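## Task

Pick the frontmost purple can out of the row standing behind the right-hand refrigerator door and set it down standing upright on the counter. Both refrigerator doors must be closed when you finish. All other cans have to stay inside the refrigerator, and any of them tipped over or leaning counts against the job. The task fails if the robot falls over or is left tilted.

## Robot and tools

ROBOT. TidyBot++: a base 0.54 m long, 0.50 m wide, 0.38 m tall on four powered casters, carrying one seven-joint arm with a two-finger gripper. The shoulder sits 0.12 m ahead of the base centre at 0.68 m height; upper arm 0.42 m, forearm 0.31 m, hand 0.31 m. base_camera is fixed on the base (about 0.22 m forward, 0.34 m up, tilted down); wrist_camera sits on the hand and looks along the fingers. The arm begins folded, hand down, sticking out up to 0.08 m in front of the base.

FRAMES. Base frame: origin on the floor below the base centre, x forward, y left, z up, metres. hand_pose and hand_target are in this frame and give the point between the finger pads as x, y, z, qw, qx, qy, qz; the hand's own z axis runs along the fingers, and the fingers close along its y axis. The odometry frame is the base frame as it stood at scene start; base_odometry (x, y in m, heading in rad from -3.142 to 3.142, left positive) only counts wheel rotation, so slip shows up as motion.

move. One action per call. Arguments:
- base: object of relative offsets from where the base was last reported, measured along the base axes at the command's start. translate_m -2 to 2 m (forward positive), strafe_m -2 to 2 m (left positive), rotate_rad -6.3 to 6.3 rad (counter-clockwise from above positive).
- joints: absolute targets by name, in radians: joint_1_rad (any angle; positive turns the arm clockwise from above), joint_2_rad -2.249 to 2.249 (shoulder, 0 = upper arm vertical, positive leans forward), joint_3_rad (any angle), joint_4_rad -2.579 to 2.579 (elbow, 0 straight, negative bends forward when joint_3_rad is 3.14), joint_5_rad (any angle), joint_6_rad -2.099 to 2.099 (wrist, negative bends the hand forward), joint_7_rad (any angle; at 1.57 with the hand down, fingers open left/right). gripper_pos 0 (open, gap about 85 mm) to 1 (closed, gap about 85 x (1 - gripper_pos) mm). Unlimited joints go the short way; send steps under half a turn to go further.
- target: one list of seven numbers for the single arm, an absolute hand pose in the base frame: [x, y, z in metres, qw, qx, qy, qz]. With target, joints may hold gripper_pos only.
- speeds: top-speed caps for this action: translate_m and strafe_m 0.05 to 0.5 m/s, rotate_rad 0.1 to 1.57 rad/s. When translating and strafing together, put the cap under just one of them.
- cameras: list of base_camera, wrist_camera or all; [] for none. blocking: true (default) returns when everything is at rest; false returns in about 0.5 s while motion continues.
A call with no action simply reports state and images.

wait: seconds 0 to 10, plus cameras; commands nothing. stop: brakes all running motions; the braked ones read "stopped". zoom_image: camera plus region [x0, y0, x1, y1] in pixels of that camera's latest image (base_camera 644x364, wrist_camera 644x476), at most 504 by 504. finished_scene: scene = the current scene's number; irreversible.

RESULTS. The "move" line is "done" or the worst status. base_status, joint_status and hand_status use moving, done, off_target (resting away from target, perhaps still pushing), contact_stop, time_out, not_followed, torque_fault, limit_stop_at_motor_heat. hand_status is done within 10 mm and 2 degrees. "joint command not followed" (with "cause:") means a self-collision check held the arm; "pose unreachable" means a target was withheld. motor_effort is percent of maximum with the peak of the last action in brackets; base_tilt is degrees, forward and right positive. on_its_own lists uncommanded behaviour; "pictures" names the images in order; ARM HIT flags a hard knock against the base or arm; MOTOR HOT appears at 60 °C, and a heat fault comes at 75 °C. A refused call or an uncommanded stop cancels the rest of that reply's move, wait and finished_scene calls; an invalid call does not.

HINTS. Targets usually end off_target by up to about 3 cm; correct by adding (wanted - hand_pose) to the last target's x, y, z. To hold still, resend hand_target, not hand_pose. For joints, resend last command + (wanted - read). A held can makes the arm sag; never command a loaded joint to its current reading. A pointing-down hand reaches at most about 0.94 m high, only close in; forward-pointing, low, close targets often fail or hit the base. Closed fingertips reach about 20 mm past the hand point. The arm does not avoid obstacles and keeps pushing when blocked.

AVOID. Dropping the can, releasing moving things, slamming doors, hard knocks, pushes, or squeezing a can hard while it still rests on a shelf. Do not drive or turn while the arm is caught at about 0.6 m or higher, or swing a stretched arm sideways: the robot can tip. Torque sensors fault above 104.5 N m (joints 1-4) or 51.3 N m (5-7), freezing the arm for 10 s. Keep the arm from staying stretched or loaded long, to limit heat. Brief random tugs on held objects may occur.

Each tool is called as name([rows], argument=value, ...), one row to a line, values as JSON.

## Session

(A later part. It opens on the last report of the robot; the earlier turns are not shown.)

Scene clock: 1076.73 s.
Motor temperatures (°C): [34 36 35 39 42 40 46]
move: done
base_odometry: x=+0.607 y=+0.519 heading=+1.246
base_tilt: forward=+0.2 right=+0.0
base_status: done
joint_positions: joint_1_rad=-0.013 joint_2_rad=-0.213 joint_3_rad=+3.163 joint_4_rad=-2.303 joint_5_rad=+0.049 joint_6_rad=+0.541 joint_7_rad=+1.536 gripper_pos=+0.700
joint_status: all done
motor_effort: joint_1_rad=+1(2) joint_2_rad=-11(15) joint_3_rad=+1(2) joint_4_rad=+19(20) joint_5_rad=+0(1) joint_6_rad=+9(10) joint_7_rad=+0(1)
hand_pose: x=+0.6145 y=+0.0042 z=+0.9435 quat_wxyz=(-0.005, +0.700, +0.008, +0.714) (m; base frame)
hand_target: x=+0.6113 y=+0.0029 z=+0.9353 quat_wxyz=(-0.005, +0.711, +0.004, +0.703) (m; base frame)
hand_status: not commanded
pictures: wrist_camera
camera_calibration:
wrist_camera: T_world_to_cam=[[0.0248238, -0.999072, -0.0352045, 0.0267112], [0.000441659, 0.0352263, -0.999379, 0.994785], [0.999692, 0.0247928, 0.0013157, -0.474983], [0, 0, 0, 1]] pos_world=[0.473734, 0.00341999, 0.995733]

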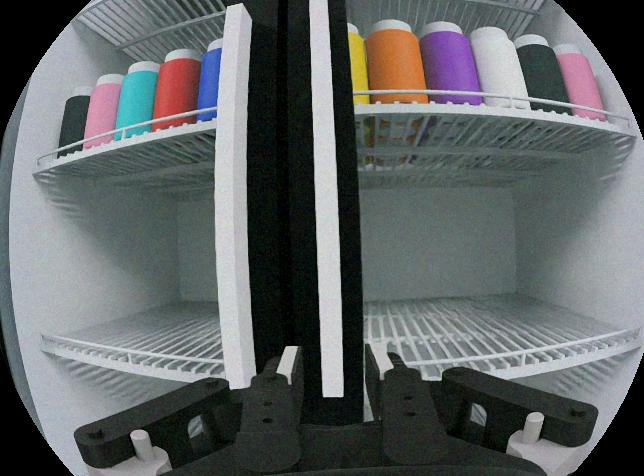

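move(base={"translate_m":0.095}, speeds={"translate_m":0.15}, cameras=["wrist_camera"])

Scene clock: 1080.57 s.
Motor temperatures (°C): [34 36 35 39 42 40 46]
move: done
base_odometry: x=+0.637 y=+0.609 heading=+1.246
base_tilt: forward=+0.2 right=+0.0
base_status: done
joint_positions: joint_1_rad=-0.013 joint_2_rad=-0.215 joint_3_rad=+3.163 joint_4_rad=-2.303 joint_5_rad=+0.049 joint_6_rad=+0.541 joint_7_rad=+1.536 gripper_pos=+0.700
joint_status: not commanded
motor_effort: joint_1_rad=+1(2) joint_2_rad=-11(15) joint_3_rad=+1(1) joint_4_rad=+20(21) joint_5_rad=+0(1) joint_6_rad=+9(9) joint_7_rad=+0(1)
hand_pose: x=+0.6138 y=+0.0042 z=+0.9448 quat_wxyz=(-0.005, +0.699, +0.008, +0.715) (m; base frame)
hand_target: x=+0.6113 y=+0.0029 z=+0.9353 quat_wxyz=(-0.005, +0.711, +0.004, +0.703) (m; base frame)
hand_status: not commanded
pictures: wrist_camera
camera_calibration:
wrist_camera: T_world_to_cam=[[0.0249189, -0.999071, -0.0351714, 0.0266773], [0.00314347, 0.0352604, -0.999373, 0.994459], [0.999685, 0.0247927, 0.0040192, -0.476825], [0, 0, 0, 1]] pos_world=[0.472884, 0.00340925, 0.996691]

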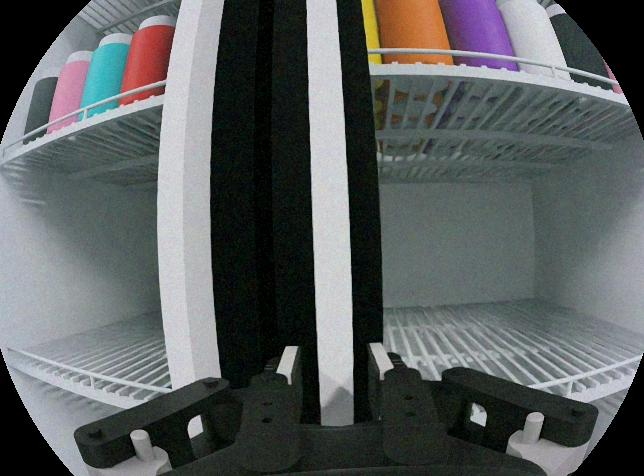

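move(base={"translate_m":0.018}, speeds={"translate_m":0.1}, cameras=[])

move(joints={"gripper_pos":1.0}, cameras=[])

move(base={"translate_m":-0.04}, speeds={"translate_m":0.1}, cameras=[])

move(base={"translate_m":-0.04}, speeds={"translate_m":0.1}, cameras=[])

move(base={"translate_m":-0.07,"strafe_m":-0.134,"rotate_rad":0.2}, speeds={"translate_m":0.15,"rotate_rad":0.2}, cameras=[])

move(base={"translate_m":-0.07,"strafe_m":-0.134,"rotate_rad":0.2}, speeds={"translate_m":0.15,"rotate_rad":0.2}, cameras=[])

move(base={"translate_m":-0.07,"strafe_m":-0.134,"rotate_rad":0.2}, speeds={"translate_m":0.15,"rotate_rad":0.2}, cameras=[])

move(base={"strafe_m":0.073,"rotate_rad":-0.12}, speeds={"strafe_m":0.06,"rotate_rad":0.1}, cameras=[])

move(joints={"joint_1_rad":-0.18}, cameras=[])

move(joints={"gripper_pos":0.75}, cameras=["wrist_camera"])

Scene clock: 1089.47 s.
Motor temperatures (°C): [34 36 35 39 42 40 46]
move: done
base_odometry: x=+0.643 y=+0.626 heading=+1.246
base_tilt: forward=+0.2 right=+0.0
base_status: done
joint_positions: joint_1_rad=-0.013 joint_2_rad=-0.237 joint_3_rad=+3.162 joint_4_rad=-2.319 joint_5_rad=+0.049 joint_6_rad=+0.540 joint_7_rad=+1.536 gripper_pos=+0.700
joint_status: not commanded
motor_effort: joint_1_rad=+1(2) joint_2_rad=-8(11) joint_3_rad=+1(3) joint_4_rad=+23(32) joint_5_rad=+0(1) joint_6_rad=+10(10) joint_7_rad=+0(1)
hand_pose: x=+0.6057 y=+0.0043 z=+0.9460 quat_wxyz=(-0.005, +0.697, +0.007, +0.717) (m; base frame)
hand_target: x=+0.6113 y=+0.0029 z=+0.9353 quat_wxyz=(-0.005, +0.711, +0.004, +0.703) (m; base frame)
hand_status: not commanded
pictures: none
No camera images: "cameras" was empty.

Scene clock: 1090.17 s.
Motor temperatures (°C): [34 36 35 39 42 40 46]
move: off_target
base_odometry: x=+0.643 y=+0.626 heading=+1.246
base_tilt: forward=+0.2 right=+0.0
base_status: not commanded
joint_positions: joint_1_rad=-0.012 joint_2_rad=-0.237 joint_3_rad=+3.163 joint_4_rad=-2.319 joint_5_rad=+0.049 joint_6_rad=+0.540 joint_7_rad=+1.536 gripper_pos=+0.878
joint_status: gripper_pos off_target (ended at +0.878, target +1.000)
motor_effort: joint_1_rad=+1(1) joint_2_rad=-7(9) joint_3_rad=+0(2) joint_4_rad=+22(24) joint_5_rad=+1(2) joint_6_rad=+9(10) joint_7_rad=+0(1)
hand_pose: x=+0.6057 y=+0.0035 z=+0.9460 quat_wxyz=(-0.005, +0.697, +0.007, +0.717) (m; base frame)
hand_target: x=+0.6113 y=+0.0029 z=+0.9353 quat_wxyz=(-0.005, +0.711, +0.004, +0.703) (m; base frame)
hand_status: not commanded
pictures: none
No camera images: "cameras" was empty.

Scene clock: 1091.13 s.
Motor temperatures (°C): [34 36 35 39 42 40 46]
move: done
base_odometry: x=+0.630 y=+0.589 heading=+1.246
base_tilt: forward=+0.3 right=+0.0
base_status: done
joint_positions: joint_1_rad=-0.012 joint_2_rad=-0.155 joint_3_rad=+3.163 joint_4_rad=-2.247 joint_5_rad=+0.049 joint_6_rad=+0.540 joint_7_rad=+1.536 gripper_pos=+0.878
joint_status: not commanded
motor_effort: joint_1_rad=+3(4) joint_2_rad=-26(27) joint_3_rad=+2(3) joint_4_rad=+6(21) joint_5_rad=+0(2) joint_6_rad=+6(9) joint_7_rad=+0(1)
hand_pose: x=+0.6382 y=+0.0038 z=+0.9462 quat_wxyz=(-0.004, +0.701, +0.008, +0.713) (m; base frame)
hand_target: x=+0.6113 y=+0.0029 z=+0.9353 quat_wxyz=(-0.005, +0.711, +0.004, +0.703) (m; base frame)
hand_status: not commanded
pictures: none
No camera images: "cameras" was empty.

Scene clock: 1092.20 s.
Motor temperatures (°C): [34 36 35 39 42 40 46]
move: done
base_odometry: x=+0.618 y=+0.551 heading=+1.245
base_tilt: forward=+0.2 right=+0.0
base_status: done
joint_positions: joint_1_rad=-0.011 joint_2_rad=-0.211 joint_3_rad=+3.165 joint_4_rad=-2.295 joint_5_rad=+0.049 joint_6_rad=+0.537 joint_7_rad=+1.536 gripper_pos=+0.879
joint_status: not commanded
motor_effort: joint_1_rad=+0(4) joint_2_rad=-15(30) joint_3_rad=-1(3) joint_4_rad=+17(22) joint_5_rad=+0(1) joint_6_rad=+9(11) joint_7_rad=+2(2)
hand_pose: x=+0.6161 y=+0.0020 z=+0.9460 quat_wxyz=(-0.003, +0.699, +0.006, +0.715) (m; base frame)
hand_target: x=+0.6113 y=+0.0029 z=+0.9353 quat_wxyz=(-0.005, +0.711, +0.004, +0.703) (m; base frame)
hand_status: not commanded
pictures: none
No camera images: "cameras" was empty.

Scene clock: 1093.83 s.
Motor temperatures (°C): [34 36 35 39 42 40 46]
move: done
base_odometry: x=+0.722 y=+0.442 heading=+1.446
base_tilt: forward=+0.2 right=+0.0
base_status: done
joint_positions: joint_1_rad=-0.008 joint_2_rad=-0.210 joint_3_rad=+3.170 joint_4_rad=-2.294 joint_5_rad=+0.049 joint_6_rad=+0.537 joint_7_rad=+1.536 gripper_pos=+0.879
joint_status: not commanded
motor_effort: joint_1_rad=+2(5) joint_2_rad=-14(17) joint_3_rad=+1(6) joint_4_rad=+18(21) joint_5_rad=+0(3) joint_6_rad=+9(11) joint_7_rad=+0(1)
hand_pose: x=+0.6167 y=-0.0022 z=+0.9460 quat_wxyz=(-0.001, +0.699, +0.003, +0.715) (m; base frame)
hand_target: x=+0.6113 y=+0.0029 z=+0.9353 quat_wxyz=(-0.005, +0.711, +0.004, +0.703) (m; base frame)
hand_status: not commanded
pictures: none
No camera images: "cameras" was empty.

Scene clock: 1095.47 s.
Motor temperatures (°C): [34 36 35 39 42 40 46]
move: done
base_odometry: x=+0.847 y=+0.356 heading=+1.646
base_tilt: forward=+0.2 right=+0.0
base_status: done
joint_positions: joint_1_rad=-0.004 joint_2_rad=-0.210 joint_3_rad=+3.172 joint_4_rad=-2.294 joint_5_rad=+0.049 joint_6_rad=+0.537 joint_7_rad=+1.536 gripper_pos=+0.879
joint_status: not commanded
motor_effort: joint_1_rad=-2(7) joint_2_rad=-13(17) joint_3_rad=-2(8) joint_4_rad=+17(21) joint_5_rad=+1(4) joint_6_rad=+9(11) joint_7_rad=+0(1)
hand_pose: x=+0.6167 y=-0.0054 z=+0.9459 quat_wxyz=(+0.001, +0.699, +0.000, +0.715) (m; base frame)
hand_target: x=+0.6113 y=+0.0029 z=+0.9353 quat_wxyz=(-0.005, +0.711, +0.004, +0.703) (m; base frame)
hand_status: not commanded
pictures: none
No camera images: "cameras" was empty.

Scene clock: 1097.13 s.
Motor temperatures (°C): [34 36 35 39 42 40 46]
move: done
base_odometry: x=+0.985 y=+0.296 heading=+1.847
base_tilt: forward=+0.2 right=+0.0
base_status: done
joint_positions: joint_1_rad=-0.001 joint_2_rad=-0.210 joint_3_rad=+3.173 joint_4_rad=-2.294 joint_5_rad=+0.049 joint_6_rad=+0.537 joint_7_rad=+1.536 gripper_pos=+0.879
joint_status: not commanded
motor_effort: joint_1_rad=-1(6) joint_2_rad=-12(15) joint_3_rad=-2(7) joint_4_rad=+17(21) joint_5_rad=+1(4) joint_6_rad=+9(10) joint_7_rad=+0(1)
hand_pose: x=+0.6166 y=-0.0071 z=+0.9459 quat_wxyz=(+0.002, +0.699, -0.001, +0.715) (m; base frame)
hand_target: x=+0.6113 y=+0.0029 z=+0.9353 quat_wxyz=(-0.005, +0.711, +0.004, +0.703) (m; base frame)
hand_status: not commanded
pictures: none
No camera images: "cameras" was empty.

Scene clock: 1099.20 s.
Motor temperatures (°C): [34 36 35 39 42 40 46]
move: done
base_odometry: x=+0.915 y=+0.276 heading=+1.726
base_tilt: forward=+0.2 right=+0.0
base_status: done
joint_positions: joint_1_rad=-0.003 joint_2_rad=-0.210 joint_3_rad=+3.175 joint_4_rad=-2.294 joint_5_rad=+0.049 joint_6_rad=+0.537 joint_7_rad=+1.536 gripper_pos=+0.879
joint_status: not commanded
motor_effort: joint_1_rad=+2(7) joint_2_rad=-16(17) joint_3_rad=+1(7) joint_4_rad=+14(19) joint_5_rad=-2(5) joint_6_rad=+7(10) joint_7_rad=+0(1)
hand_pose: x=+0.6167 y=-0.0076 z=+0.9459 quat_wxyz=(+0.002, +0.699, -0.001, +0.715) (m; base frame)
hand_target: x=+0.6113 y=+0.0029 z=+0.9353 quat_wxyz=(-0.005, +0.711, +0.004, +0.703) (m; base frame)
hand_status: not commanded
pictures: none
No camera images: "cameras" was empty.

Scene clock: 1100.30 s.
Motor temperatures (°C): [34 36 35 39 42 40 46]
move: off_target
base_odometry: x=+0.915 y=+0.276 heading=+1.726
base_tilt: forward=+0.2 right=+0.0
base_status: not commanded
joint_positions: joint_1_rad=-0.075 joint_2_rad=-0.210 joint_3_rad=+3.237 joint_4_rad=-2.294 joint_5_rad=+0.049 joint_6_rad=+0.537 joint_7_rad=+1.536 gripper_pos=+0.879
joint_status: joint_1_rad off_target (ended at -0.075, target -0.180)
motor_effort: joint_1_rad=-14(16) joint_2_rad=-16(17) joint_3_rad=-17(18) joint_4_rad=+13(15) joint_5_rad=+6(6) joint_6_rad=+8(8) joint_7_rad=-1(2)
hand_pose: x=+0.6177 y=-0.0051 z=+0.9460 quat_wxyz=(-0.006, +0.699, -0.002, +0.715) (m; base frame)
hand_target: x=+0.6039 y=+0.0852 z=+0.9353 quat_wxyz=(-0.064, +0.708, +0.064, +0.700) (m; base frame)
hand_status: not commanded
pictures: none
No camera images: "cameras" was empty.

Scene clock: 1101.73 s.
Motor temperatures (°C): [34 36 35 39 42 40 46]
move: done
base_odometry: x=+0.915 y=+0.276 heading=+1.726
base_tilt: forward=+0.2 right=+0.0
base_status: not commanded
joint_positions: joint_1_rad=-0.181 joint_2_rad=-0.211 joint_3_rad=+3.156 joint_4_rad=-2.296 joint_5_rad=+0.044 joint_6_rad=+0.537 joint_7_rad=+1.536 gripper_pos=+0.750
joint_status: all done
on_its_own: joint_1_rad moved -0.106 to your old target -0.180
motor_effort: joint_1_rad=+0(16) joint_2_rad=-12(17) joint_3_rad=+1(18) joint_4_rad=+20(21) joint_5_rad=+0(8) joint_6_rad=+9(9) joint_7_rad=+1(2)
hand_pose: x=+0.6077 y=+0.0902 z=+0.9459 quat_wxyz=(-0.067, +0.696, +0.066, +0.712) (m; base frame)
hand_target: x=+0.6039 y=+0.0852 z=+0.9353 quat_wxyz=(-0.064, +0.708, +0.064, +0.700) (m; base frame)
hand_status: not commanded
pictures: wrist_camera
camera_calibration:
wrist_camera: T_world_to_cam=[[0.19569, -0.979908, -0.0385574, 0.0104518], [-0.00437751, 0.0384443, -0.999251, 0.996627], [0.980656, 0.195712, 0.00323361, -0.476022], [0, 0, 0, 1]] pos_world=[0.469131, 0.0650905, 0.997823]

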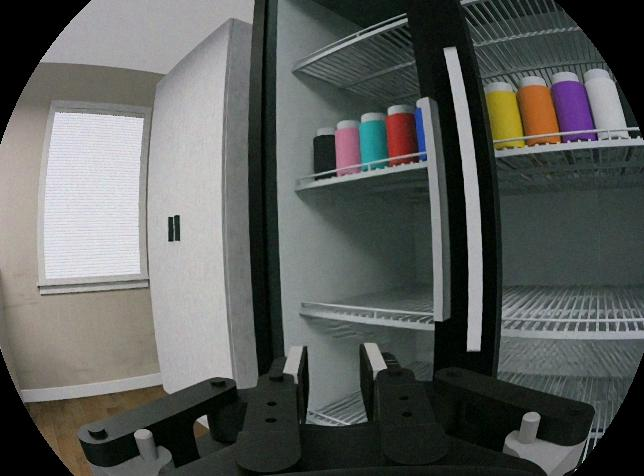

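move(base={"translate_m":-0.12}, joints={"joint_1_rad":-0.012,"gripper_pos":0.7}, cameras=[])

move(base={"rotate_rad":-0.5}, cameras=[])

Scene clock: 1193.27 s.
Motor temperatures (°C): [34 36 35 39 42 40 46]
move: done
base_odometry: x=+0.934 y=+0.158 heading=+1.726
base_tilt: forward=+0.2 right=+0.0
base_status: done
joint_positions: joint_1_rad=-0.031 joint_2_rad=-0.220 joint_3_rad=+3.156 joint_4_rad=-2.296 joint_5_rad=+0.044 joint_6_rad=+0.537 joint_7_rad=+1.536 gripper_pos=+0.700
joint_status: all done
motor_effort: joint_1_rad=+1(3) joint_2_rad=-11(15) joint_3_rad=+1(2) joint_4_rad=+20(21) joint_5_rad=+0(1) joint_6_rad=+9(10) joint_7_rad=+0(1)
hand_pose: x=+0.6134 y=+0.0158 z=+0.9501 quat_wxyz=(-0.014, +0.696, +0.014, +0.718) (m; base frame)
hand_target: x=+0.6113 y=+0.0029 z=+0.9353 quat_wxyz=(-0.005, +0.711, +0.004, +0.703) (m; base frame)
hand_status: not commanded
pictures: none
No camera images: "cameras" was empty.

Scene clock: 1194.73 s.
Motor temperatures (°C): [34 36 35 39 42 40 46]
move: done
base_odometry: x=+0.934 y=+0.158 heading=+1.227
base_tilt: forward=+0.2 right=+0.0
base_status: done
joint_positions: joint_1_rad=-0.023 joint_2_rad=-0.220 joint_3_rad=+3.160 joint_4_rad=-2.296 joint_5_rad=+0.044 joint_6_rad=+0.537 joint_7_rad=+1.536 gripper_pos=+0.700
joint_status: not commanded
motor_effort: joint_1_rad=+1(3) joint_2_rad=-11(13) joint_3_rad=+1(2) joint_4_rad=+20(21) joint_5_rad=+0(1) joint_6_rad=+9(9) joint_7_rad=+0(1)
hand_pose: x=+0.6136 y=+0.0096 z=+0.9501 quat_wxyz=(-0.010, +0.696, +0.009, +0.718) (m; base frame)
hand_target: x=+0.6113 y=+0.0029 z=+0.9353 quat_wxyz=(-0.005, +0.711, +0.004, +0.703) (m; base frame)
hand_status: not commanded
pictures: none
No camera images: "cameras" was empty.

move(base={"strafe_m":0.455,"translate_m":0.27}, cameras=["wrist_camera"])

Scene clock: 1199.10 s.
Motor temperatures (°C): [34 36 35 39 42 40 46]
move: done
base_odometry: x=+0.597 y=+0.565 heading=+1.226
base_tilt: forward=+0.2 right=+0.0
base_status: done
joint_positions: joint_1_rad=-0.023 joint_2_rad=-0.219 joint_3_rad=+3.160 joint_4_rad=-2.296 joint_5_rad=+0.044 joint_6_rad=+0.537 joint_7_rad=+1.536 gripper_pos=+0.700
joint_status: not commanded
motor_effort: joint_1_rad=+1(3) joint_2_rad=-11(14) joint_3_rad=+1(3) joint_4_rad=+20(21) joint_5_rad=+0(1) joint_6_rad=+9(10) joint_7_rad=+0(1)
hand_pose: x=+0.6139 y=+0.0098 z=+0.9495 quat_wxyz=(-0.010, +0.696, +0.009, +0.718) (m; base frame)
hand_target: x=+0.6113 y=+0.0029 z=+0.9353 quat_wxyz=(-0.005, +0.711, +0.004, +0.703) (m; base frame)
hand_status: not commanded
pictures: wrist_camera
camera_calibration:
wrist_camera: T_world_to_cam=[[0.0350493, -0.998614, -0.0392752, 0.0300581], [0.00915654, 0.0396186, -0.999173, 0.994965], [0.999344, 0.0346607, 0.0105324, -0.48323], [0, 0, 0, 1]] pos_world=[0.472749, 0.00734634, 1.00041]

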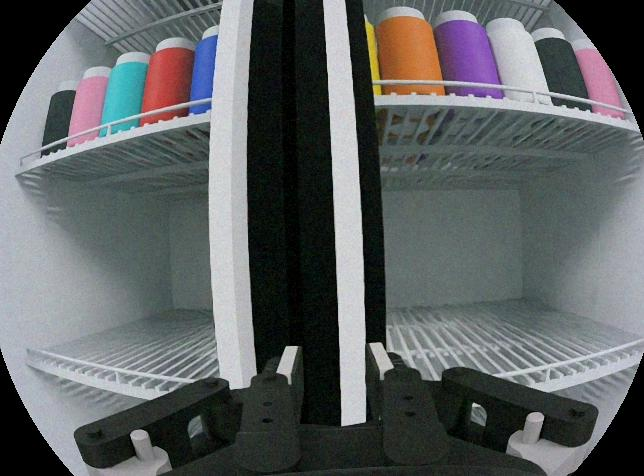

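move(base={"strafe_m":-0.013,"translate_m":0.062}, speeds={"translate_m":0.12}, cameras=["wrist_camera"])

move(joints={"gripper_pos":1.0}, cameras=[])

move(base={"translate_m":-0.04}, speeds={"translate_m":0.1}, cameras=[])

move(base={"translate_m":-0.04}, speeds={"translate_m":0.1}, cameras=[])

move(base={"translate_m":-0.07,"strafe_m":-0.134,"rotate_rad":0.2}, speeds={"translate_m":0.15,"rotate_rad":0.2}, cameras=[])

move(base={"translate_m":-0.07,"strafe_m":-0.134,"rotate_rad":0.2}, speeds={"translate_m":0.15,"rotate_rad":0.2}, cameras=[])

move(base={"translate_m":-0.07,"strafe_m":-0.134,"rotate_rad":0.2}, speeds={"translate_m":0.15,"rotate_rad":0.2}, cameras=[])

move(joints={"joint_1_rad":-0.4}, cameras=["wrist_camera"])

Scene clock: 1209.80 s.
Motor temperatures (°C): [34 36 35 39 42 40 46]
move: done
base_odometry: x=+0.630 y=+0.619 heading=+1.226
base_tilt: forward=+0.2 right=+0.0
base_status: done
joint_positions: joint_1_rad=-0.023 joint_2_rad=-0.224 joint_3_rad=+3.159 joint_4_rad=-2.300 joint_5_rad=+0.044 joint_6_rad=+0.537 joint_7_rad=+1.536 gripper_pos=+0.700
joint_status: not commanded
motor_effort: joint_1_rad=+1(3) joint_2_rad=-12(14) joint_3_rad=+1(4) joint_4_rad=+19(25) joint_5_rad=+0(1) joint_6_rad=+9(10) joint_7_rad=+0(1)
hand_pose: x=+0.6118 y=+0.0098 z=+0.9497 quat_wxyz=(-0.010, +0.696, +0.009, +0.718) (m; base frame)
hand_target: x=+0.6113 y=+0.0029 z=+0.9353 quat_wxyz=(-0.005, +0.711, +0.004, +0.703) (m; base frame)
hand_status: not commanded
pictures: wrist_camera
camera_calibration:
wrist_camera: T_world_to_cam=[[0.0352605, -0.998605, -0.0393035, 0.0300922], [0.0104415, 0.039694, -0.999157, 0.994413], [0.999324, 0.0348204, 0.0118266, -0.482295], [0, 0, 0, 1]] pos_world=[0.470525, 0.00737169, 1.00046]

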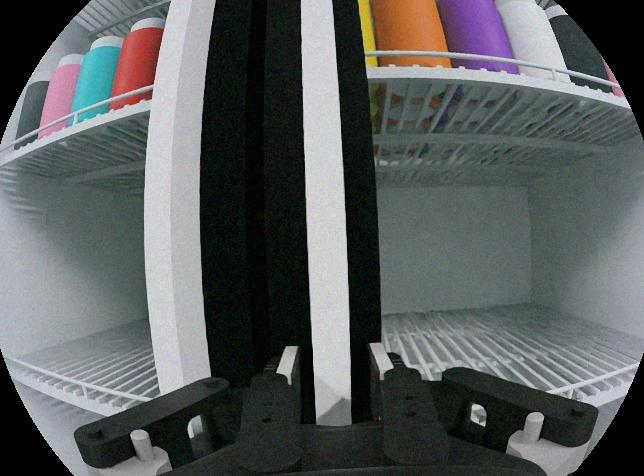

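Scene clock: 1210.50 s.
Motor temperatures (°C): [34 36 35 39 42 40 46]
move: off_target
base_odometry: x=+0.630 y=+0.619 heading=+1.226
base_tilt: forward=+0.2 right=+0.0
base_status: not commanded
joint_positions: joint_1_rad=-0.023 joint_2_rad=-0.224 joint_3_rad=+3.158 joint_4_rad=-2.300 joint_5_rad=+0.044 joint_6_rad=+0.537 joint_7_rad=+1.536 gripper_pos=+0.878
joint_status: gripper_pos off_target (ended at +0.878, target +1.000)
motor_effort: joint_1_rad=+2(4) joint_2_rad=-10(12) joint_3_rad=+2(4) joint_4_rad=+21(22) joint_5_rad=-1(2) joint_6_rad=+9(10) joint_7_rad=+1(1)
hand_pose: x=+0.6117 y=+0.0107 z=+0.9497 quat_wxyz=(-0.010, +0.696, +0.010, +0.718) (m; base frame)
hand_target: x=+0.6113 y=+0.0029 z=+0.9353 quat_wxyz=(-0.005, +0.711, +0.004, +0.703) (m; base frame)
hand_status: not commanded
pictures: none
No camera images: "cameras" was empty.

Scene clock: 1211.67 s.
Motor temperatures (°C): [34 36 35 39 42 40 46]
move: done
base_odometry: x=+0.616 y=+0.582 heading=+1.226
base_tilt: forward=+0.2 right=+0.0
base_status: done
joint_positions: joint_1_rad=-0.021 joint_2_rad=-0.213 joint_3_rad=+3.160 joint_4_rad=-2.291 joint_5_rad=+0.044 joint_6_rad=+0.537 joint_7_rad=+1.536 gripper_pos=+0.879
joint_status: not commanded
motor_effort: joint_1_rad=-1(2) joint_2_rad=-12(27) joint_3_rad=-2(3) joint_4_rad=+16(20) joint_5_rad=+1(2) joint_6_rad=+7(9) joint_7_rad=+0(1)
hand_pose: x=+0.6161 y=+0.0088 z=+0.9496 quat_wxyz=(-0.009, +0.697, +0.009, +0.717) (m; base frame)
hand_target: x=+0.6113 y=+0.0029 z=+0.9353 quat_wxyz=(-0.005, +0.711, +0.004, +0.703) (m; base frame)
hand_status: not commanded
pictures: none
No camera images: "cameras" was empty.

Scene clock: 1212.63 s.
Motor temperatures (°C): [34 36 35 39 42 40 46]
move: done
base_odometry: x=+0.603 y=+0.544 heading=+1.226
base_tilt: forward=+0.2 right=+0.0
base_status: done
joint_positions: joint_1_rad=-0.018 joint_2_rad=-0.211 joint_3_rad=+3.164 joint_4_rad=-2.290 joint_5_rad=+0.044 joint_6_rad=+0.537 joint_7_rad=+1.536 gripper_pos=+0.879
joint_status: not commanded
motor_effort: joint_1_rad=-1(3) joint_2_rad=-14(16) joint_3_rad=-2(4) joint_4_rad=+14(18) joint_5_rad=+0(2) joint_6_rad=+6(9) joint_7_rad=+0(1)
hand_pose: x=+0.6168 y=+0.0049 z=+0.9495 quat_wxyz=(-0.007, +0.697, +0.006, +0.717) (m; base frame)
hand_target: x=+0.6113 y=+0.0029 z=+0.9353 quat_wxyz=(-0.005, +0.711, +0.004, +0.703) (m; base frame)
hand_status: not commanded
pictures: none
No camera images: "cameras" was empty.

Scene clock: 1214.27 s.
Motor temperatures (°C): [34 36 35 39 42 40 46]
move: done
base_odometry: x=+0.705 y=+0.433 heading=+1.427
base_tilt: forward=+0.2 right=+0.0
base_status: done
joint_positions: joint_1_rad=-0.010 joint_2_rad=-0.209 joint_3_rad=+3.169 joint_4_rad=-2.287 joint_5_rad=+0.044 joint_6_rad=+0.537 joint_7_rad=+1.536 gripper_pos=+0.879
joint_status: not commanded
motor_effort: joint_1_rad=+0(5) joint_2_rad=-14(16) joint_3_rad=+0(6) joint_4_rad=+15(19) joint_5_rad=-1(3) joint_6_rad=+7(9) joint_7_rad=+0(1)
hand_pose: x=+0.6181 y=-0.0014 z=+0.9496 quat_wxyz=(-0.003, +0.697, +0.001, +0.717) (m; base frame)
hand_target: x=+0.6113 y=+0.0029 z=+0.9353 quat_wxyz=(-0.005, +0.711, +0.004, +0.703) (m; base frame)
hand_status: not commanded
pictures: none
No camera images: "cameras" was empty.

Scene clock: 1215.90 s.
Motor temperatures (°C): [34 36 35 39 42 40 46]
move: done
base_odometry: x=+0.828 y=+0.345 heading=+1.627
base_tilt: forward=+0.2 right=+0.0
base_status: done
joint_positions: joint_1_rad=-0.004 joint_2_rad=-0.207 joint_3_rad=+3.174 joint_4_rad=-2.286 joint_5_rad=+0.044 joint_6_rad=+0.537 joint_7_rad=+1.536 gripper_pos=+0.879
joint_status: not commanded
motor_effort: joint_1_rad=-2(6) joint_2_rad=-14(17) joint_3_rad=-3(7) joint_4_rad=+15(20) joint_5_rad=+0(2) joint_6_rad=+7(10) joint_7_rad=+0(1)
hand_pose: x=+0.6186 y=-0.0073 z=+0.9496 quat_wxyz=(+0.001, +0.697, -0.003, +0.717) (m; base frame)
hand_target: x=+0.6113 y=+0.0029 z=+0.9353 quat_wxyz=(-0.005, +0.711, +0.004, +0.703) (m; base frame)
hand_status: not commanded
pictures: none
No camera images: "cameras" was empty.

Scene clock: 1217.57 s.
Motor temperatures (°C): [34 36 35 39 42 40 46]
move: done
base_odometry: x=+0.966 y=+0.282 heading=+1.828
base_tilt: forward=+0.2 right=+0.0
base_status: done
joint_positions: joint_1_rad=+0.001 joint_2_rad=-0.207 joint_3_rad=+3.177 joint_4_rad=-2.286 joint_5_rad=+0.044 joint_6_rad=+0.537 joint_7_rad=+1.536 gripper_pos=+0.879
joint_status: not commanded
motor_effort: joint_1_rad=-1(8) joint_2_rad=-13(18) joint_3_rad=-2(8) joint_4_rad=+16(20) joint_5_rad=+1(3) joint_6_rad=+7(9) joint_7_rad=+0(2)
hand_pose: x=+0.6186 y=-0.0115 z=+0.9496 quat_wxyz=(+0.004, +0.697, -0.006, +0.717) (m; base frame)
hand_target: x=+0.6113 y=+0.0029 z=+0.9353 quat_wxyz=(-0.005, +0.711, +0.004, +0.703) (m; base frame)
hand_status: not commanded
pictures: none
No camera images: "cameras" was empty.

Scene clock: 1219.10 s.
Motor temperatures (°C): [34 36 35 39 42 40 46]
move: off_target
base_odometry: x=+0.966 y=+0.282 heading=+1.826
base_tilt: forward=+0.2 right=+0.1
base_status: not commanded
joint_positions: joint_1_rad=-0.197 joint_2_rad=-0.210 joint_3_rad=+3.336 joint_4_rad=-2.286 joint_5_rad=+0.012 joint_6_rad=+0.537 joint_7_rad=+1.536 gripper_pos=+0.879
joint_status: joint_1_rad off_target (ended at -0.197, target -0.400)
motor_effort: joint_1_rad=-34(34) joint_2_rad=-10(13) joint_3_rad=-37(38) joint_4_rad=+13(17) joint_5_rad=+13(14) joint_6_rad=+6(8) joint_7_rad=-6(6)
hand_pose: x=+0.6209 y=-0.0039 z=+0.9495 quat_wxyz=(-0.027, +0.697, -0.018, +0.716) (m; base frame)
hand_target: x=+0.5737 y=+0.1889 z=+0.9353 quat_wxyz=(-0.140, +0.697, +0.141, +0.689) (m; base frame)
hand_status: not commanded
pictures: wrist_camera
camera_calibration:
wrist_camera: T_world_to_cam=[[0.0211665, -0.994453, -0.103032, 0.0852968], [0.00670702, 0.103194, -0.994639, 0.992894], [0.999753, 0.020362, 0.00885407, -0.488372], [0, 0, 0, 1]] pos_world=[0.479787, -0.00769272, 1.00068]

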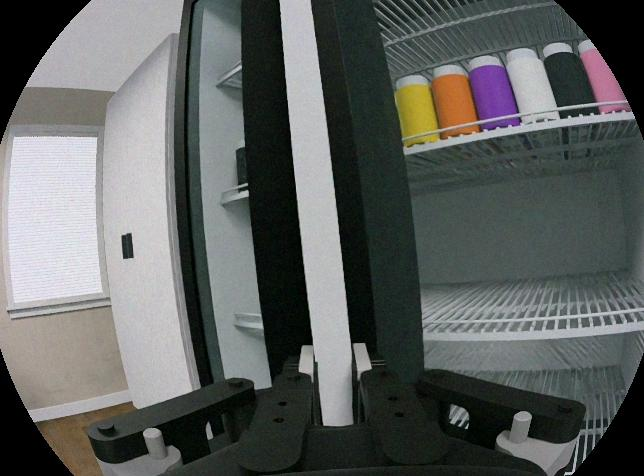

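move(joints={"gripper_pos": 0.0}, blocking=false, cameras=["wrist_camera"])

wait(seconds=0.5, cameras=["wrist_camera", "base_camera"])

Scene clock: 1237.00 s.
Motor temperatures (°C): [34 36 35 39 42 40 46]
move: moving
base_odometry: x=+0.966 y=+0.282 heading=+1.826
base_tilt: forward=+0.2 right=+0.0
base_status: not commanded
joint_positions: joint_1_rad=-0.235 joint_2_rad=-0.211 joint_3_rad=+3.325 joint_4_rad=-2.286 joint_5_rad=-0.002 joint_6_rad=+0.537 joint_7_rad=+1.536 gripper_pos=+0.328
joint_status: gripper_pos moving
motor_effort: joint_1_rad=-27(35) joint_2_rad=-11(11) joint_3_rad=-30(38) joint_4_rad=+17(17) joint_5_rad=+14(17) joint_6_rad=+7(7) joint_7_rad=-2(6)
hand_pose: x=+0.6200 y=+0.0189 z=+0.9502 quat_wxyz=(-0.046, +0.697, -0.007, +0.716) (m; base frame)
hand_target: x=+0.5737 y=+0.1889 z=+0.9353 quat_wxyz=(-0.140, +0.697, +0.141, +0.689) (m; base frame)
hand_status: not commanded
pictures: wrist_camera
camera_calibration:
wrist_camera: T_world_to_cam=[[0.063053, -0.991513, -0.113696, 0.0922118], [0.0032575, 0.114126, -0.993461, 0.992138], [0.998005, 0.0622703, 0.0104258, -0.489146], [0, 0, 0, 1]] pos_world=[0.479124, 0.0086596, 1.00123]

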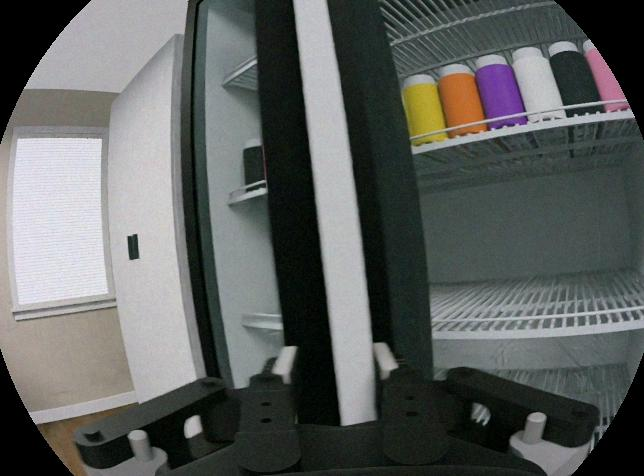

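Scene clock: 1237.50 s.
Motor temperatures (°C): [34 36 35 39 42 40 46]
earlier move: moving
base_odometry: x=+0.966 y=+0.282 heading=+1.826
base_tilt: forward=+0.2 right=+0.0
base_status: not commanded
joint_positions: joint_1_rad=-0.349 joint_2_rad=-0.213 joint_3_rad=+3.211 joint_4_rad=-2.287 joint_5_rad=+0.025 joint_6_rad=+0.537 joint_7_rad=+1.536 gripper_pos=+0.000
joint_status: gripper_pos moving
on_its_own: joint_1_rad moved -0.114 toward your old target -0.400
motor_effort: joint_1_rad=+2(35) joint_2_rad=-12(14) joint_3_rad=+1(38) joint_4_rad=+20(20) joint_5_rad=+0(17) joint_6_rad=+9(9) joint_7_rad=+0(6)
hand_pose: x=+0.5977 y=+0.1393 z=+0.9515 quat_wxyz=(-0.115, +0.689, +0.092, +0.709) (m; base frame)
hand_target: x=+0.5737 y=+0.1889 z=+0.9353 quat_wxyz=(-0.140, +0.697, +0.141, +0.689) (m; base frame)
hand_status: not commanded
wait: 0.50 s; no rest
pictures: base_camera, wrist_camera
camera_calibration:
wrist_camera: T_world_to_cam=[[0.29634, -0.952755, -0.0666357, 0.0235711], [-0.00720118, 0.0675386, -0.997691, 0.99648], [0.955055, 0.296136, 0.0131535, -0.483913], [0, 0, 0, 1]] pos_world=[0.462355, 0.0984607, 1.00212]

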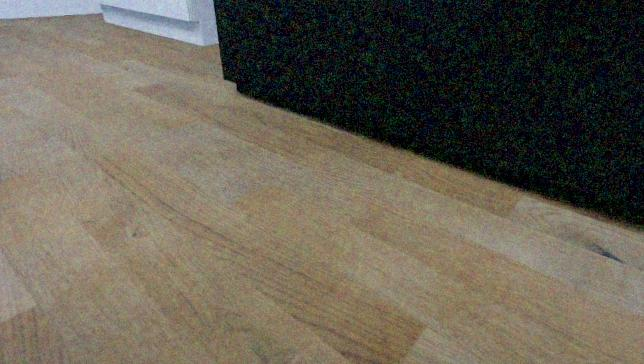

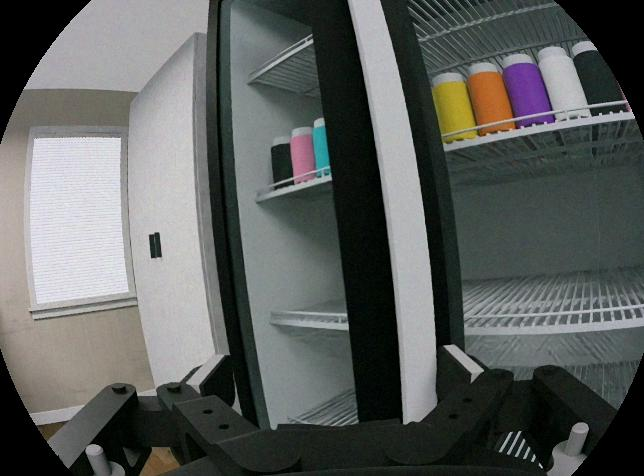

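move(joints={"joint_1_rad": -0.012, "joint_2_rad": -0.224, "joint_3_rad": 3.162, "joint_4_rad": -2.305, "joint_5_rad": 0.044, "joint_6_rad": 0.50, "joint_7_rad": 1.536, "gripper_pos": 0.7}, base={"translate_m": -0.12, "rotate_rad": -0.6}, cameras=["wrist_camera"])

Scene clock: 1264.63 s.
Motor temperatures (°C): [34 36 35 39 42 40 46]
earlier move: done
move: done
base_odometry: x=+0.996 y=+0.166 heading=+1.226
base_tilt: forward=+0.2 right=+0.0
base_status: done
joint_positions: joint_1_rad=-0.027 joint_2_rad=-0.216 joint_3_rad=+3.166 joint_4_rad=-2.287 joint_5_rad=+0.048 joint_6_rad=+0.537 joint_7_rad=+1.536 gripper_pos=+0.700
joint_status: all done
motor_effort: joint_1_rad=+0(3) joint_2_rad=-12(15) joint_3_rad=+1(3) joint_4_rad=+20(21) joint_5_rad=+0(2) joint_6_rad=+9(10) joint_7_rad=+1(1)
hand_pose: x=+0.6160 y=+0.0091 z=+0.9527 quat_wxyz=(-0.009, +0.695, +0.010, +0.719) (m; base frame)
hand_target: x=+0.6113 y=+0.0029 z=+0.9353 quat_wxyz=(-0.005, +0.711, +0.004, +0.703) (m; base frame)
hand_status: not commanded
pictures: wrist_camera
camera_calibration:
wrist_camera: T_world_to_cam=[[0.0353073, -0.998681, -0.0372836, 0.0274036], [0.0141817, 0.0378038, -0.999185, 0.995154], [0.999276, 0.0347498, 0.0154977, -0.489971], [0, 0, 0, 1]] pos_world=[0.474536, 0.00677322, 1.00296]

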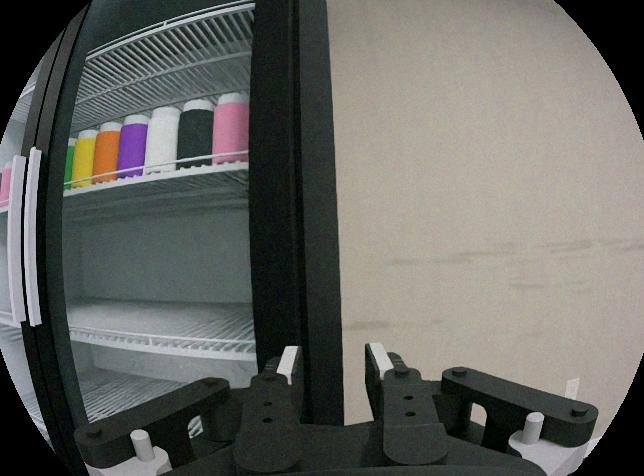

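move(base={"translate_m": 0.20, "strafe_m": 0.475}, cameras=["wrist_camera"])

Scene clock: 1327.63 s.
Motor temperatures (°C): [34 36 35 39 42 40 46]
move: done
base_odometry: x=+0.617 y=+0.515 heading=+1.226
base_tilt: forward=+0.2 right=+0.0
base_status: done
joint_positions: joint_1_rad=-0.026 joint_2_rad=-0.216 joint_3_rad=+3.162 joint_4_rad=-2.288 joint_5_rad=+0.048 joint_6_rad=+0.537 joint_7_rad=+1.536 gripper_pos=+0.700
joint_status: not commanded
motor_effort: joint_1_rad=+1(3) joint_2_rad=-12(14) joint_3_rad=+1(3) joint_4_rad=+20(21) joint_5_rad=+0(1) joint_6_rad=+9(10) joint_7_rad=+0(1)
hand_pose: x=+0.6159 y=+0.0104 z=+0.9527 quat_wxyz=(-0.010, +0.695, +0.011, +0.719) (m; base frame)
hand_target: x=+0.6113 y=+0.0029 z=+0.9353 quat_wxyz=(-0.005, +0.711, +0.004, +0.703) (m; base frame)
hand_status: not commanded
pictures: wrist_camera
camera_calibration:
wrist_camera: T_world_to_cam=[[0.0374122, -0.998636, -0.0364257, 0.0265688], [0.014008, 0.0369717, -0.999218, 0.995183], [0.999202, 0.0368727, 0.0153721, -0.489806], [0, 0, 0, 1]] pos_world=[0.47448, 0.00779947, 1.0029]

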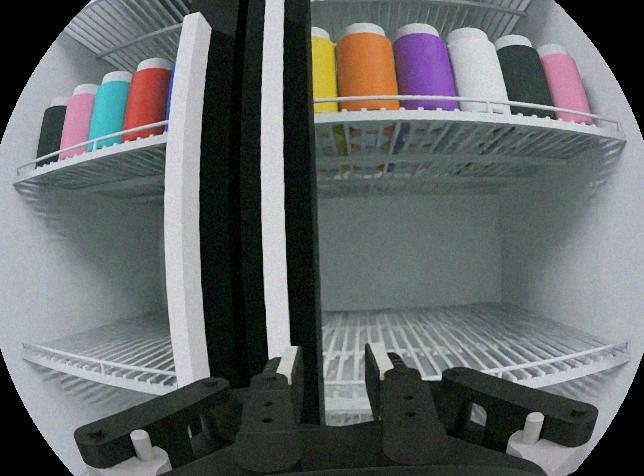

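move(base={"translate_m": -0.02, "strafe_m": 0.035}, cameras=[])

move(base={"translate_m": 0.04}, cameras=["wrist_camera"])

Scene clock: 1330.43 s.
Motor temperatures (°C): [34 36 35 39 42 40 46]
move: done
base_odometry: x=+0.577 y=+0.508 heading=+1.226
base_tilt: forward=+0.2 right=+0.0
base_status: done
joint_positions: joint_1_rad=-0.025 joint_2_rad=-0.216 joint_3_rad=+3.162 joint_4_rad=-2.288 joint_5_rad=+0.048 joint_6_rad=+0.537 joint_7_rad=+1.536 gripper_pos=+0.700
joint_status: not commanded
motor_effort: joint_1_rad=+1(2) joint_2_rad=-12(15) joint_3_rad=+1(2) joint_4_rad=+20(21) joint_5_rad=+0(1) joint_6_rad=+9(10) joint_7_rad=+0(1)
hand_pose: x=+0.6158 y=+0.0105 z=+0.9528 quat_wxyz=(-0.010, +0.694, +0.011, +0.719) (m; base frame)
hand_target: x=+0.6113 y=+0.0029 z=+0.9353 quat_wxyz=(-0.005, +0.711, +0.004, +0.703) (m; base frame)
hand_status: not commanded
pictures: none
No camera images: "cameras" was empty.

Scene clock: 1331.37 s.
Motor temperatures (°C): [34 36 35 39 42 40 46]
move: done
base_odometry: x=+0.590 y=+0.546 heading=+1.226
base_tilt: forward=+0.2 right=+0.0
base_status: done
joint_positions: joint_1_rad=-0.025 joint_2_rad=-0.215 joint_3_rad=+3.162 joint_4_rad=-2.288 joint_5_rad=+0.048 joint_6_rad=+0.537 joint_7_rad=+1.536 gripper_pos=+0.700
joint_status: not commanded
motor_effort: joint_1_rad=+0(2) joint_2_rad=-11(14) joint_3_rad=+1(2) joint_4_rad=+20(21) joint_5_rad=+0(1) joint_6_rad=+9(10) joint_7_rad=+0(1)
hand_pose: x=+0.6160 y=+0.0105 z=+0.9520 quat_wxyz=(-0.010, +0.695, +0.011, +0.719) (m; base frame)
hand_target: x=+0.6113 y=+0.0029 z=+0.9353 quat_wxyz=(-0.005, +0.711, +0.004, +0.703) (m; base frame)
hand_status: not commanded
pictures: wrist_camera
camera_calibration:
wrist_camera: T_world_to_cam=[[0.0375993, -0.99863, -0.036382, 0.0265226], [0.0128269, 0.0368871, -0.999237, 0.995289], [0.999211, 0.0371039, 0.0141963, -0.488771], [0, 0, 0, 1]] pos_world=[0.474622, 0.00790832, 1.00243]

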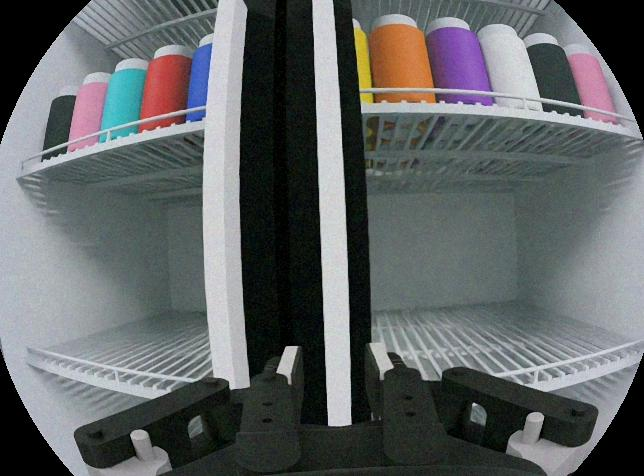

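move(base={"translate_m": 0.06, "strafe_m": -0.006}, speeds={"translate_m": 0.15}, cameras=["wrist_camera"])

Scene clock: 1344.17 s.
Motor temperatures (°C): [34 36 35 39 42 40 46]
move: done
base_odometry: x=+0.616 y=+0.600 heading=+1.226
base_tilt: forward=+0.2 right=+0.0
base_status: done
joint_positions: joint_1_rad=-0.025 joint_2_rad=-0.216 joint_3_rad=+3.162 joint_4_rad=-2.288 joint_5_rad=+0.048 joint_6_rad=+0.537 joint_7_rad=+1.536 gripper_pos=+0.700
joint_status: not commanded
motor_effort: joint_1_rad=+1(2) joint_2_rad=-12(14) joint_3_rad=+0(2) joint_4_rad=+20(21) joint_5_rad=+0(1) joint_6_rad=+9(10) joint_7_rad=+0(1)
hand_pose: x=+0.6155 y=+0.0105 z=+0.9526 quat_wxyz=(-0.010, +0.695, +0.011, +0.719) (m; base frame)
hand_target: x=+0.6113 y=+0.0029 z=+0.9353 quat_wxyz=(-0.005, +0.711, +0.004, +0.703) (m; base frame)
hand_status: not commanded
pictures: wrist_camera
camera_calibration:
wrist_camera: T_world_to_cam=[[0.0376456, -0.998629, -0.0363734, 0.0265145], [0.0140597, 0.0369249, -0.999219, 0.995103], [0.999192, 0.0371048, 0.0154305, -0.489477], [0, 0, 0, 1]] pos_world=[0.474093, 0.00789607, 1.00284]

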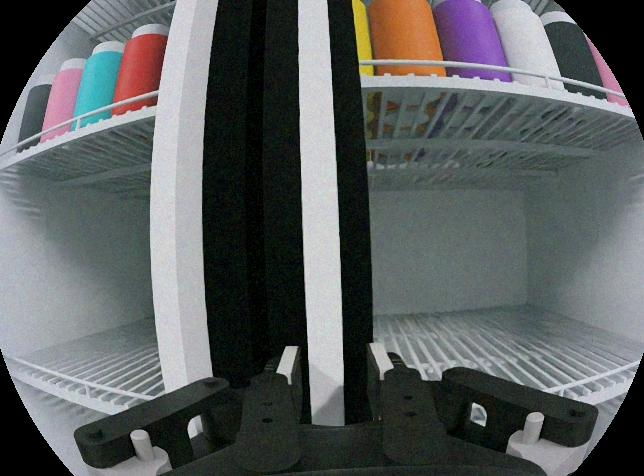

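move(base={"translate_m": 0.016}, speeds={"translate_m": 0.15}, cameras=["wrist_camera"])

move(joints={"gripper_pos": 1.0}, cameras=[])

move(base={"translate_m": -0.04}, speeds={"translate_m": 0.1}, cameras=[])

move(base={"translate_m": -0.04}, speeds={"translate_m": 0.1}, cameras=["wrist_camera"])

Scene clock: 1351.77 s.
Motor temperatures (°C): [34 36 35 39 42 40 46]
move: done
base_odometry: x=+0.622 y=+0.615 heading=+1.226
base_tilt: forward=+0.2 right=+0.0
base_status: done
joint_positions: joint_1_rad=-0.025 joint_2_rad=-0.229 joint_3_rad=+3.162 joint_4_rad=-2.299 joint_5_rad=+0.048 joint_6_rad=+0.536 joint_7_rad=+1.536 gripper_pos=+0.700
joint_status: not commanded
motor_effort: joint_1_rad=+2(2) joint_2_rad=-9(11) joint_3_rad=+1(2) joint_4_rad=+19(27) joint_5_rad=+0(1) joint_6_rad=+8(10) joint_7_rad=+1(1)
hand_pose: x=+0.6106 y=+0.0104 z=+0.9523 quat_wxyz=(-0.010, +0.694, +0.011, +0.720) (m; base frame)
hand_target: x=+0.6113 y=+0.0029 z=+0.9353 quat_wxyz=(-0.005, +0.711, +0.004, +0.703) (m; base frame)
hand_status: not commanded
pictures: wrist_camera
camera_calibration:
wrist_camera: T_world_to_cam=[[0.0376127, -0.998623, -0.0365622, 0.0267634], [0.0153137, 0.0371598, -0.999192, 0.994027], [0.999175, 0.0370224, 0.0166903, -0.485735], [0, 0, 0, 1]] pos_world=[0.469105, 0.0077718, 1.00231]

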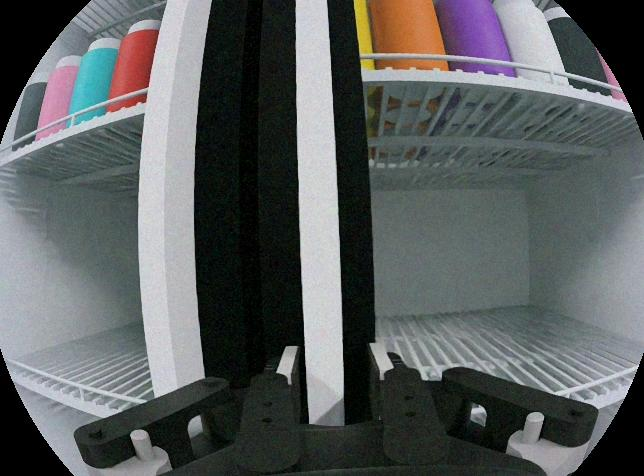

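Scene clock: 1352.50 s.
Motor temperatures (°C): [34 36 35 39 42 40 46]
move: off_target
base_odometry: x=+0.622 y=+0.615 heading=+1.226
base_tilt: forward=+0.2 right=+0.0
base_status: not commanded
joint_positions: joint_1_rad=-0.024 joint_2_rad=-0.229 joint_3_rad=+3.154 joint_4_rad=-2.300 joint_5_rad=+0.048 joint_6_rad=+0.536 joint_7_rad=+1.536 gripper_pos=+0.878
joint_status: gripper_pos off_target (ended at +0.878, target +1.000)
motor_effort: joint_1_rad=+0(9) joint_2_rad=-8(10) joint_3_rad=-2(9) joint_4_rad=+20(23) joint_5_rad=+2(4) joint_6_rad=+8(10) joint_7_rad=+0(1)
hand_pose: x=+0.6103 y=+0.0144 z=+0.9522 quat_wxyz=(-0.012, +0.694, +0.014, +0.720) (m; base frame)
hand_target: x=+0.6113 y=+0.0029 z=+0.9353 quat_wxyz=(-0.005, +0.711, +0.004, +0.703) (m; base frame)
hand_status: not commanded
pictures: none
No camera images: "cameras" was empty.

Scene clock: 1353.63 s.
Motor temperatures (°C): [34 36 35 39 42 40 46]
move: done
base_odometry: x=+0.608 y=+0.578 heading=+1.226
base_tilt: forward=+0.2 right=+0.0
base_status: done
joint_positions: joint_1_rad=-0.022 joint_2_rad=-0.218 joint_3_rad=+3.157 joint_4_rad=-2.290 joint_5_rad=+0.048 joint_6_rad=+0.536 joint_7_rad=+1.536 gripper_pos=+0.878
joint_status: not commanded
motor_effort: joint_1_rad=+1(5) joint_2_rad=-12(27) joint_3_rad=+2(5) joint_4_rad=+17(19) joint_5_rad=+0(2) joint_6_rad=+7(9) joint_7_rad=+0(1)
hand_pose: x=+0.6150 y=+0.0113 z=+0.9523 quat_wxyz=(-0.010, +0.695, +0.012, +0.719) (m; base frame)
hand_target: x=+0.6113 y=+0.0029 z=+0.9353 quat_wxyz=(-0.005, +0.711, +0.004, +0.703) (m; base frame)
hand_status: not commanded
pictures: none
No camera images: "cameras" was empty.

Scene clock: 1354.60 s.
Motor temperatures (°C): [34 36 35 39 42 40 46]
move: done
base_odometry: x=+0.595 y=+0.540 heading=+1.226
base_tilt: forward=+0.2 right=+0.0
base_status: done
joint_positions: joint_1_rad=-0.019 joint_2_rad=-0.214 joint_3_rad=+3.163 joint_4_rad=-2.287 joint_5_rad=+0.048 joint_6_rad=+0.536 joint_7_rad=+1.536 gripper_pos=+0.878
joint_status: not commanded
motor_effort: joint_1_rad=-1(2) joint_2_rad=-13(16) joint_3_rad=-2(3) joint_4_rad=+13(18) joint_5_rad=+0(1) joint_6_rad=+5(9) joint_7_rad=+0(1)
hand_pose: x=+0.6163 y=+0.0069 z=+0.9521 quat_wxyz=(-0.007, +0.695, +0.009, +0.719) (m; base frame)
hand_target: x=+0.6113 y=+0.0029 z=+0.9353 quat_wxyz=(-0.005, +0.711, +0.004, +0.703) (m; base frame)
hand_status: not commanded
pictures: wrist_camera
camera_calibration:
wrist_camera: T_world_to_cam=[[0.0303612, -0.998871, -0.0365434, 0.0274703], [0.0130815, 0.0369542, -0.999231, 0.995371], [0.999453, 0.0298599, 0.0141887, -0.489071], [0, 0, 0, 1]] pos_world=[0.474949, 0.00525978, 1.00255]

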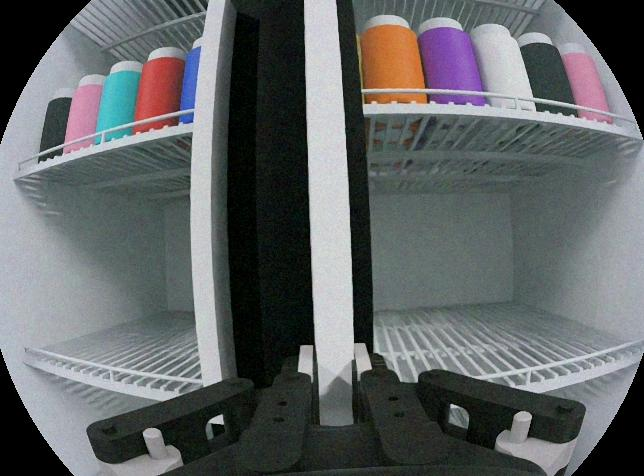

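move(base={"translate_m": -0.07, "strafe_m": -0.134, "rotate_rad": 0.2}, speeds={"translate_m": 0.15, "rotate_rad": 0.2}, cameras=[])

move(base={"translate_m": -0.07, "strafe_m": -0.134, "rotate_rad": 0.2}, speeds={"translate_m": 0.15, "rotate_rad": 0.2}, cameras=[])

move(base={"translate_m": -0.07, "strafe_m": -0.134, "rotate_rad": 0.2}, speeds={"translate_m": 0.15, "rotate_rad": 0.2}, cameras=["wrist_camera"])

move(joints={"joint_1_rad": -0.25}, cameras=[])

move(joints={"joint_1_rad": -0.45}, cameras=["wrist_camera"])

Scene clock: 1362.33 s.
Motor temperatures (°C): [34 36 35 39 42 40 46]
move: done
base_odometry: x=+0.697 y=+0.429 heading=+1.426
base_tilt: forward=+0.2 right=+0.0
base_status: done
joint_positions: joint_1_rad=-0.010 joint_2_rad=-0.211 joint_3_rad=+3.170 joint_4_rad=-2.284 joint_5_rad=+0.048 joint_6_rad=+0.536 joint_7_rad=+1.536 gripper_pos=+0.878
joint_status: not commanded
motor_effort: joint_1_rad=+0(5) joint_2_rad=-14(16) joint_3_rad=+0(6) joint_4_rad=+14(19) joint_5_rad=-1(2) joint_6_rad=+7(9) joint_7_rad=+0(1)
hand_pose: x=+0.6180 y=-0.0013 z=+0.9522 quat_wxyz=(-0.002, +0.695, +0.003, +0.719) (m; base frame)
hand_target: x=+0.6113 y=+0.0029 z=+0.9353 quat_wxyz=(-0.005, +0.711, +0.004, +0.703) (m; base frame)
hand_status: not commanded
pictures: none
No camera images: "cameras" was empty.

Scene clock: 1363.97 s.
Motor temperatures (°C): [34 36 35 39 42 40 46]
move: done
base_odometry: x=+0.820 y=+0.340 heading=+1.627
base_tilt: forward=+0.2 right=+0.0
base_status: done
joint_positions: joint_1_rad=-0.003 joint_2_rad=-0.209 joint_3_rad=+3.175 joint_4_rad=-2.282 joint_5_rad=+0.048 joint_6_rad=+0.536 joint_7_rad=+1.536 gripper_pos=+0.878
joint_status: not commanded
motor_effort: joint_1_rad=-1(6) joint_2_rad=-13(17) joint_3_rad=-2(7) joint_4_rad=+14(19) joint_5_rad=+1(3) joint_6_rad=+6(9) joint_7_rad=+0(1)
hand_pose: x=+0.6187 y=-0.0077 z=+0.9522 quat_wxyz=(+0.002, +0.695, -0.002, +0.719) (m; base frame)
hand_target: x=+0.6113 y=+0.0029 z=+0.9353 quat_wxyz=(-0.005, +0.711, +0.004, +0.703) (m; base frame)
hand_status: not commanded
pictures: none
No camera images: "cameras" was empty.

Scene clock: 1365.63 s.
Motor temperatures (°C): [34 36 35 39 42 40 46]
move: done
base_odometry: x=+0.957 y=+0.278 heading=+1.827
base_tilt: forward=+0.2 right=+0.0
base_status: done
joint_positions: joint_1_rad=+0.002 joint_2_rad=-0.209 joint_3_rad=+3.179 joint_4_rad=-2.282 joint_5_rad=+0.048 joint_6_rad=+0.536 joint_7_rad=+1.536 gripper_pos=+0.878
joint_status: not commanded
motor_effort: joint_1_rad=+0(8) joint_2_rad=-13(17) joint_3_rad=-3(8) joint_4_rad=+15(19) joint_5_rad=+1(3) joint_6_rad=+7(9) joint_7_rad=+0(1)
hand_pose: x=+0.6187 y=-0.0123 z=+0.9522 quat_wxyz=(+0.005, +0.695, -0.005, +0.719) (m; base frame)
hand_target: x=+0.6113 y=+0.0029 z=+0.9353 quat_wxyz=(-0.005, +0.711, +0.004, +0.703) (m; base frame)
hand_status: not commanded
pictures: wrist_camera
camera_calibration:
wrist_camera: T_world_to_cam=[[-0.00632693, -0.999193, -0.0396574, 0.0339091], [0.0136325, 0.0395683, -0.999124, 0.995695], [0.999887, -0.00686201, 0.0133712, -0.490801], [0, 0, 0, 1]] pos_world=[0.477387, -0.00888406, 1.00273]

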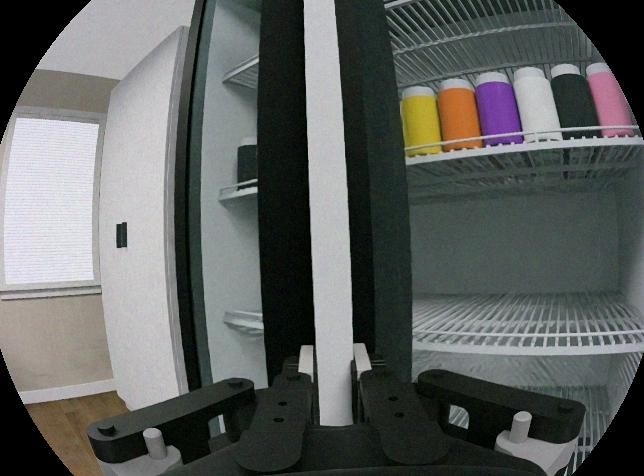

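Scene clock: 1366.90 s.
Motor temperatures (°C): [34 36 35 39 42 40 46]
move: off_target
base_odometry: x=+0.958 y=+0.278 heading=+1.827
base_tilt: forward=+0.2 right=+0.0
base_status: not commanded
joint_positions: joint_1_rad=-0.109 joint_2_rad=-0.209 joint_3_rad=+3.272 joint_4_rad=-2.282 joint_5_rad=+0.041 joint_6_rad=+0.536 joint_7_rad=+1.536 gripper_pos=+0.878
joint_status: joint_1_rad off_target (ended at -0.109, target -0.250)
motor_effort: joint_1_rad=-22(23) joint_2_rad=-10(14) joint_3_rad=-24(25) joint_4_rad=+13(16) joint_5_rad=+9(9) joint_6_rad=+6(7) joint_7_rad=-4(4)
hand_pose: x=+0.6201 y=-0.0087 z=+0.9521 quat_wxyz=(-0.010, +0.695, -0.009, +0.718) (m; base frame)
hand_target: x=+0.5968 y=+0.1189 z=+0.9353 quat_wxyz=(-0.088, +0.705, +0.089, +0.698) (m; base frame)
hand_status: not commanded
pictures: none
No camera images: "cameras" was empty.

Scene clock: 1368.07 s.
Motor temperatures (°C): [34 36 35 39 42 40 46]
move: off_target
base_odometry: x=+0.958 y=+0.278 heading=+1.825
base_tilt: forward=+0.2 right=+0.1
base_status: not commanded
joint_positions: joint_1_rad=-0.225 joint_2_rad=-0.212 joint_3_rad=+3.359 joint_4_rad=-2.282 joint_5_rad=+0.006 joint_6_rad=+0.536 joint_7_rad=+1.538 gripper_pos=+0.878
joint_status: joint_1_rad off_target (ended at -0.225, target -0.450)
motor_effort: joint_1_rad=-39(39) joint_2_rad=-10(11) joint_3_rad=-42(43) joint_4_rad=+12(13) joint_5_rad=+15(15) joint_6_rad=+5(7) joint_7_rad=-6(6)
hand_pose: x=+0.6213 y=-0.0031 z=+0.9521 quat_wxyz=(-0.031, +0.695, -0.020, +0.718) (m; base frame)
hand_target: x=+0.5637 y=+0.2114 z=+0.9353 quat_wxyz=(-0.158, +0.693, +0.159, +0.685) (m; base frame)
hand_status: not commanded
pictures: wrist_camera
camera_calibration:
wrist_camera: T_world_to_cam=[[0.0247883, -0.993434, -0.111687, 0.0923676], [0.0107028, 0.111978, -0.993653, 0.992028], [0.999635, 0.0234356, 0.0134083, -0.493115], [0, 0, 0, 1]] pos_world=[0.480028, -0.00776795, 1.00266]

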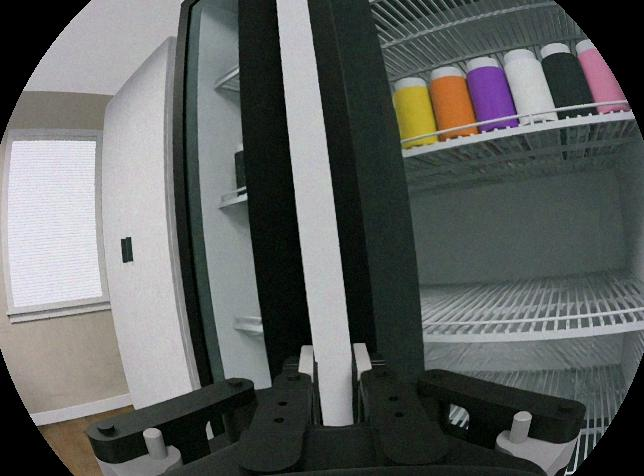

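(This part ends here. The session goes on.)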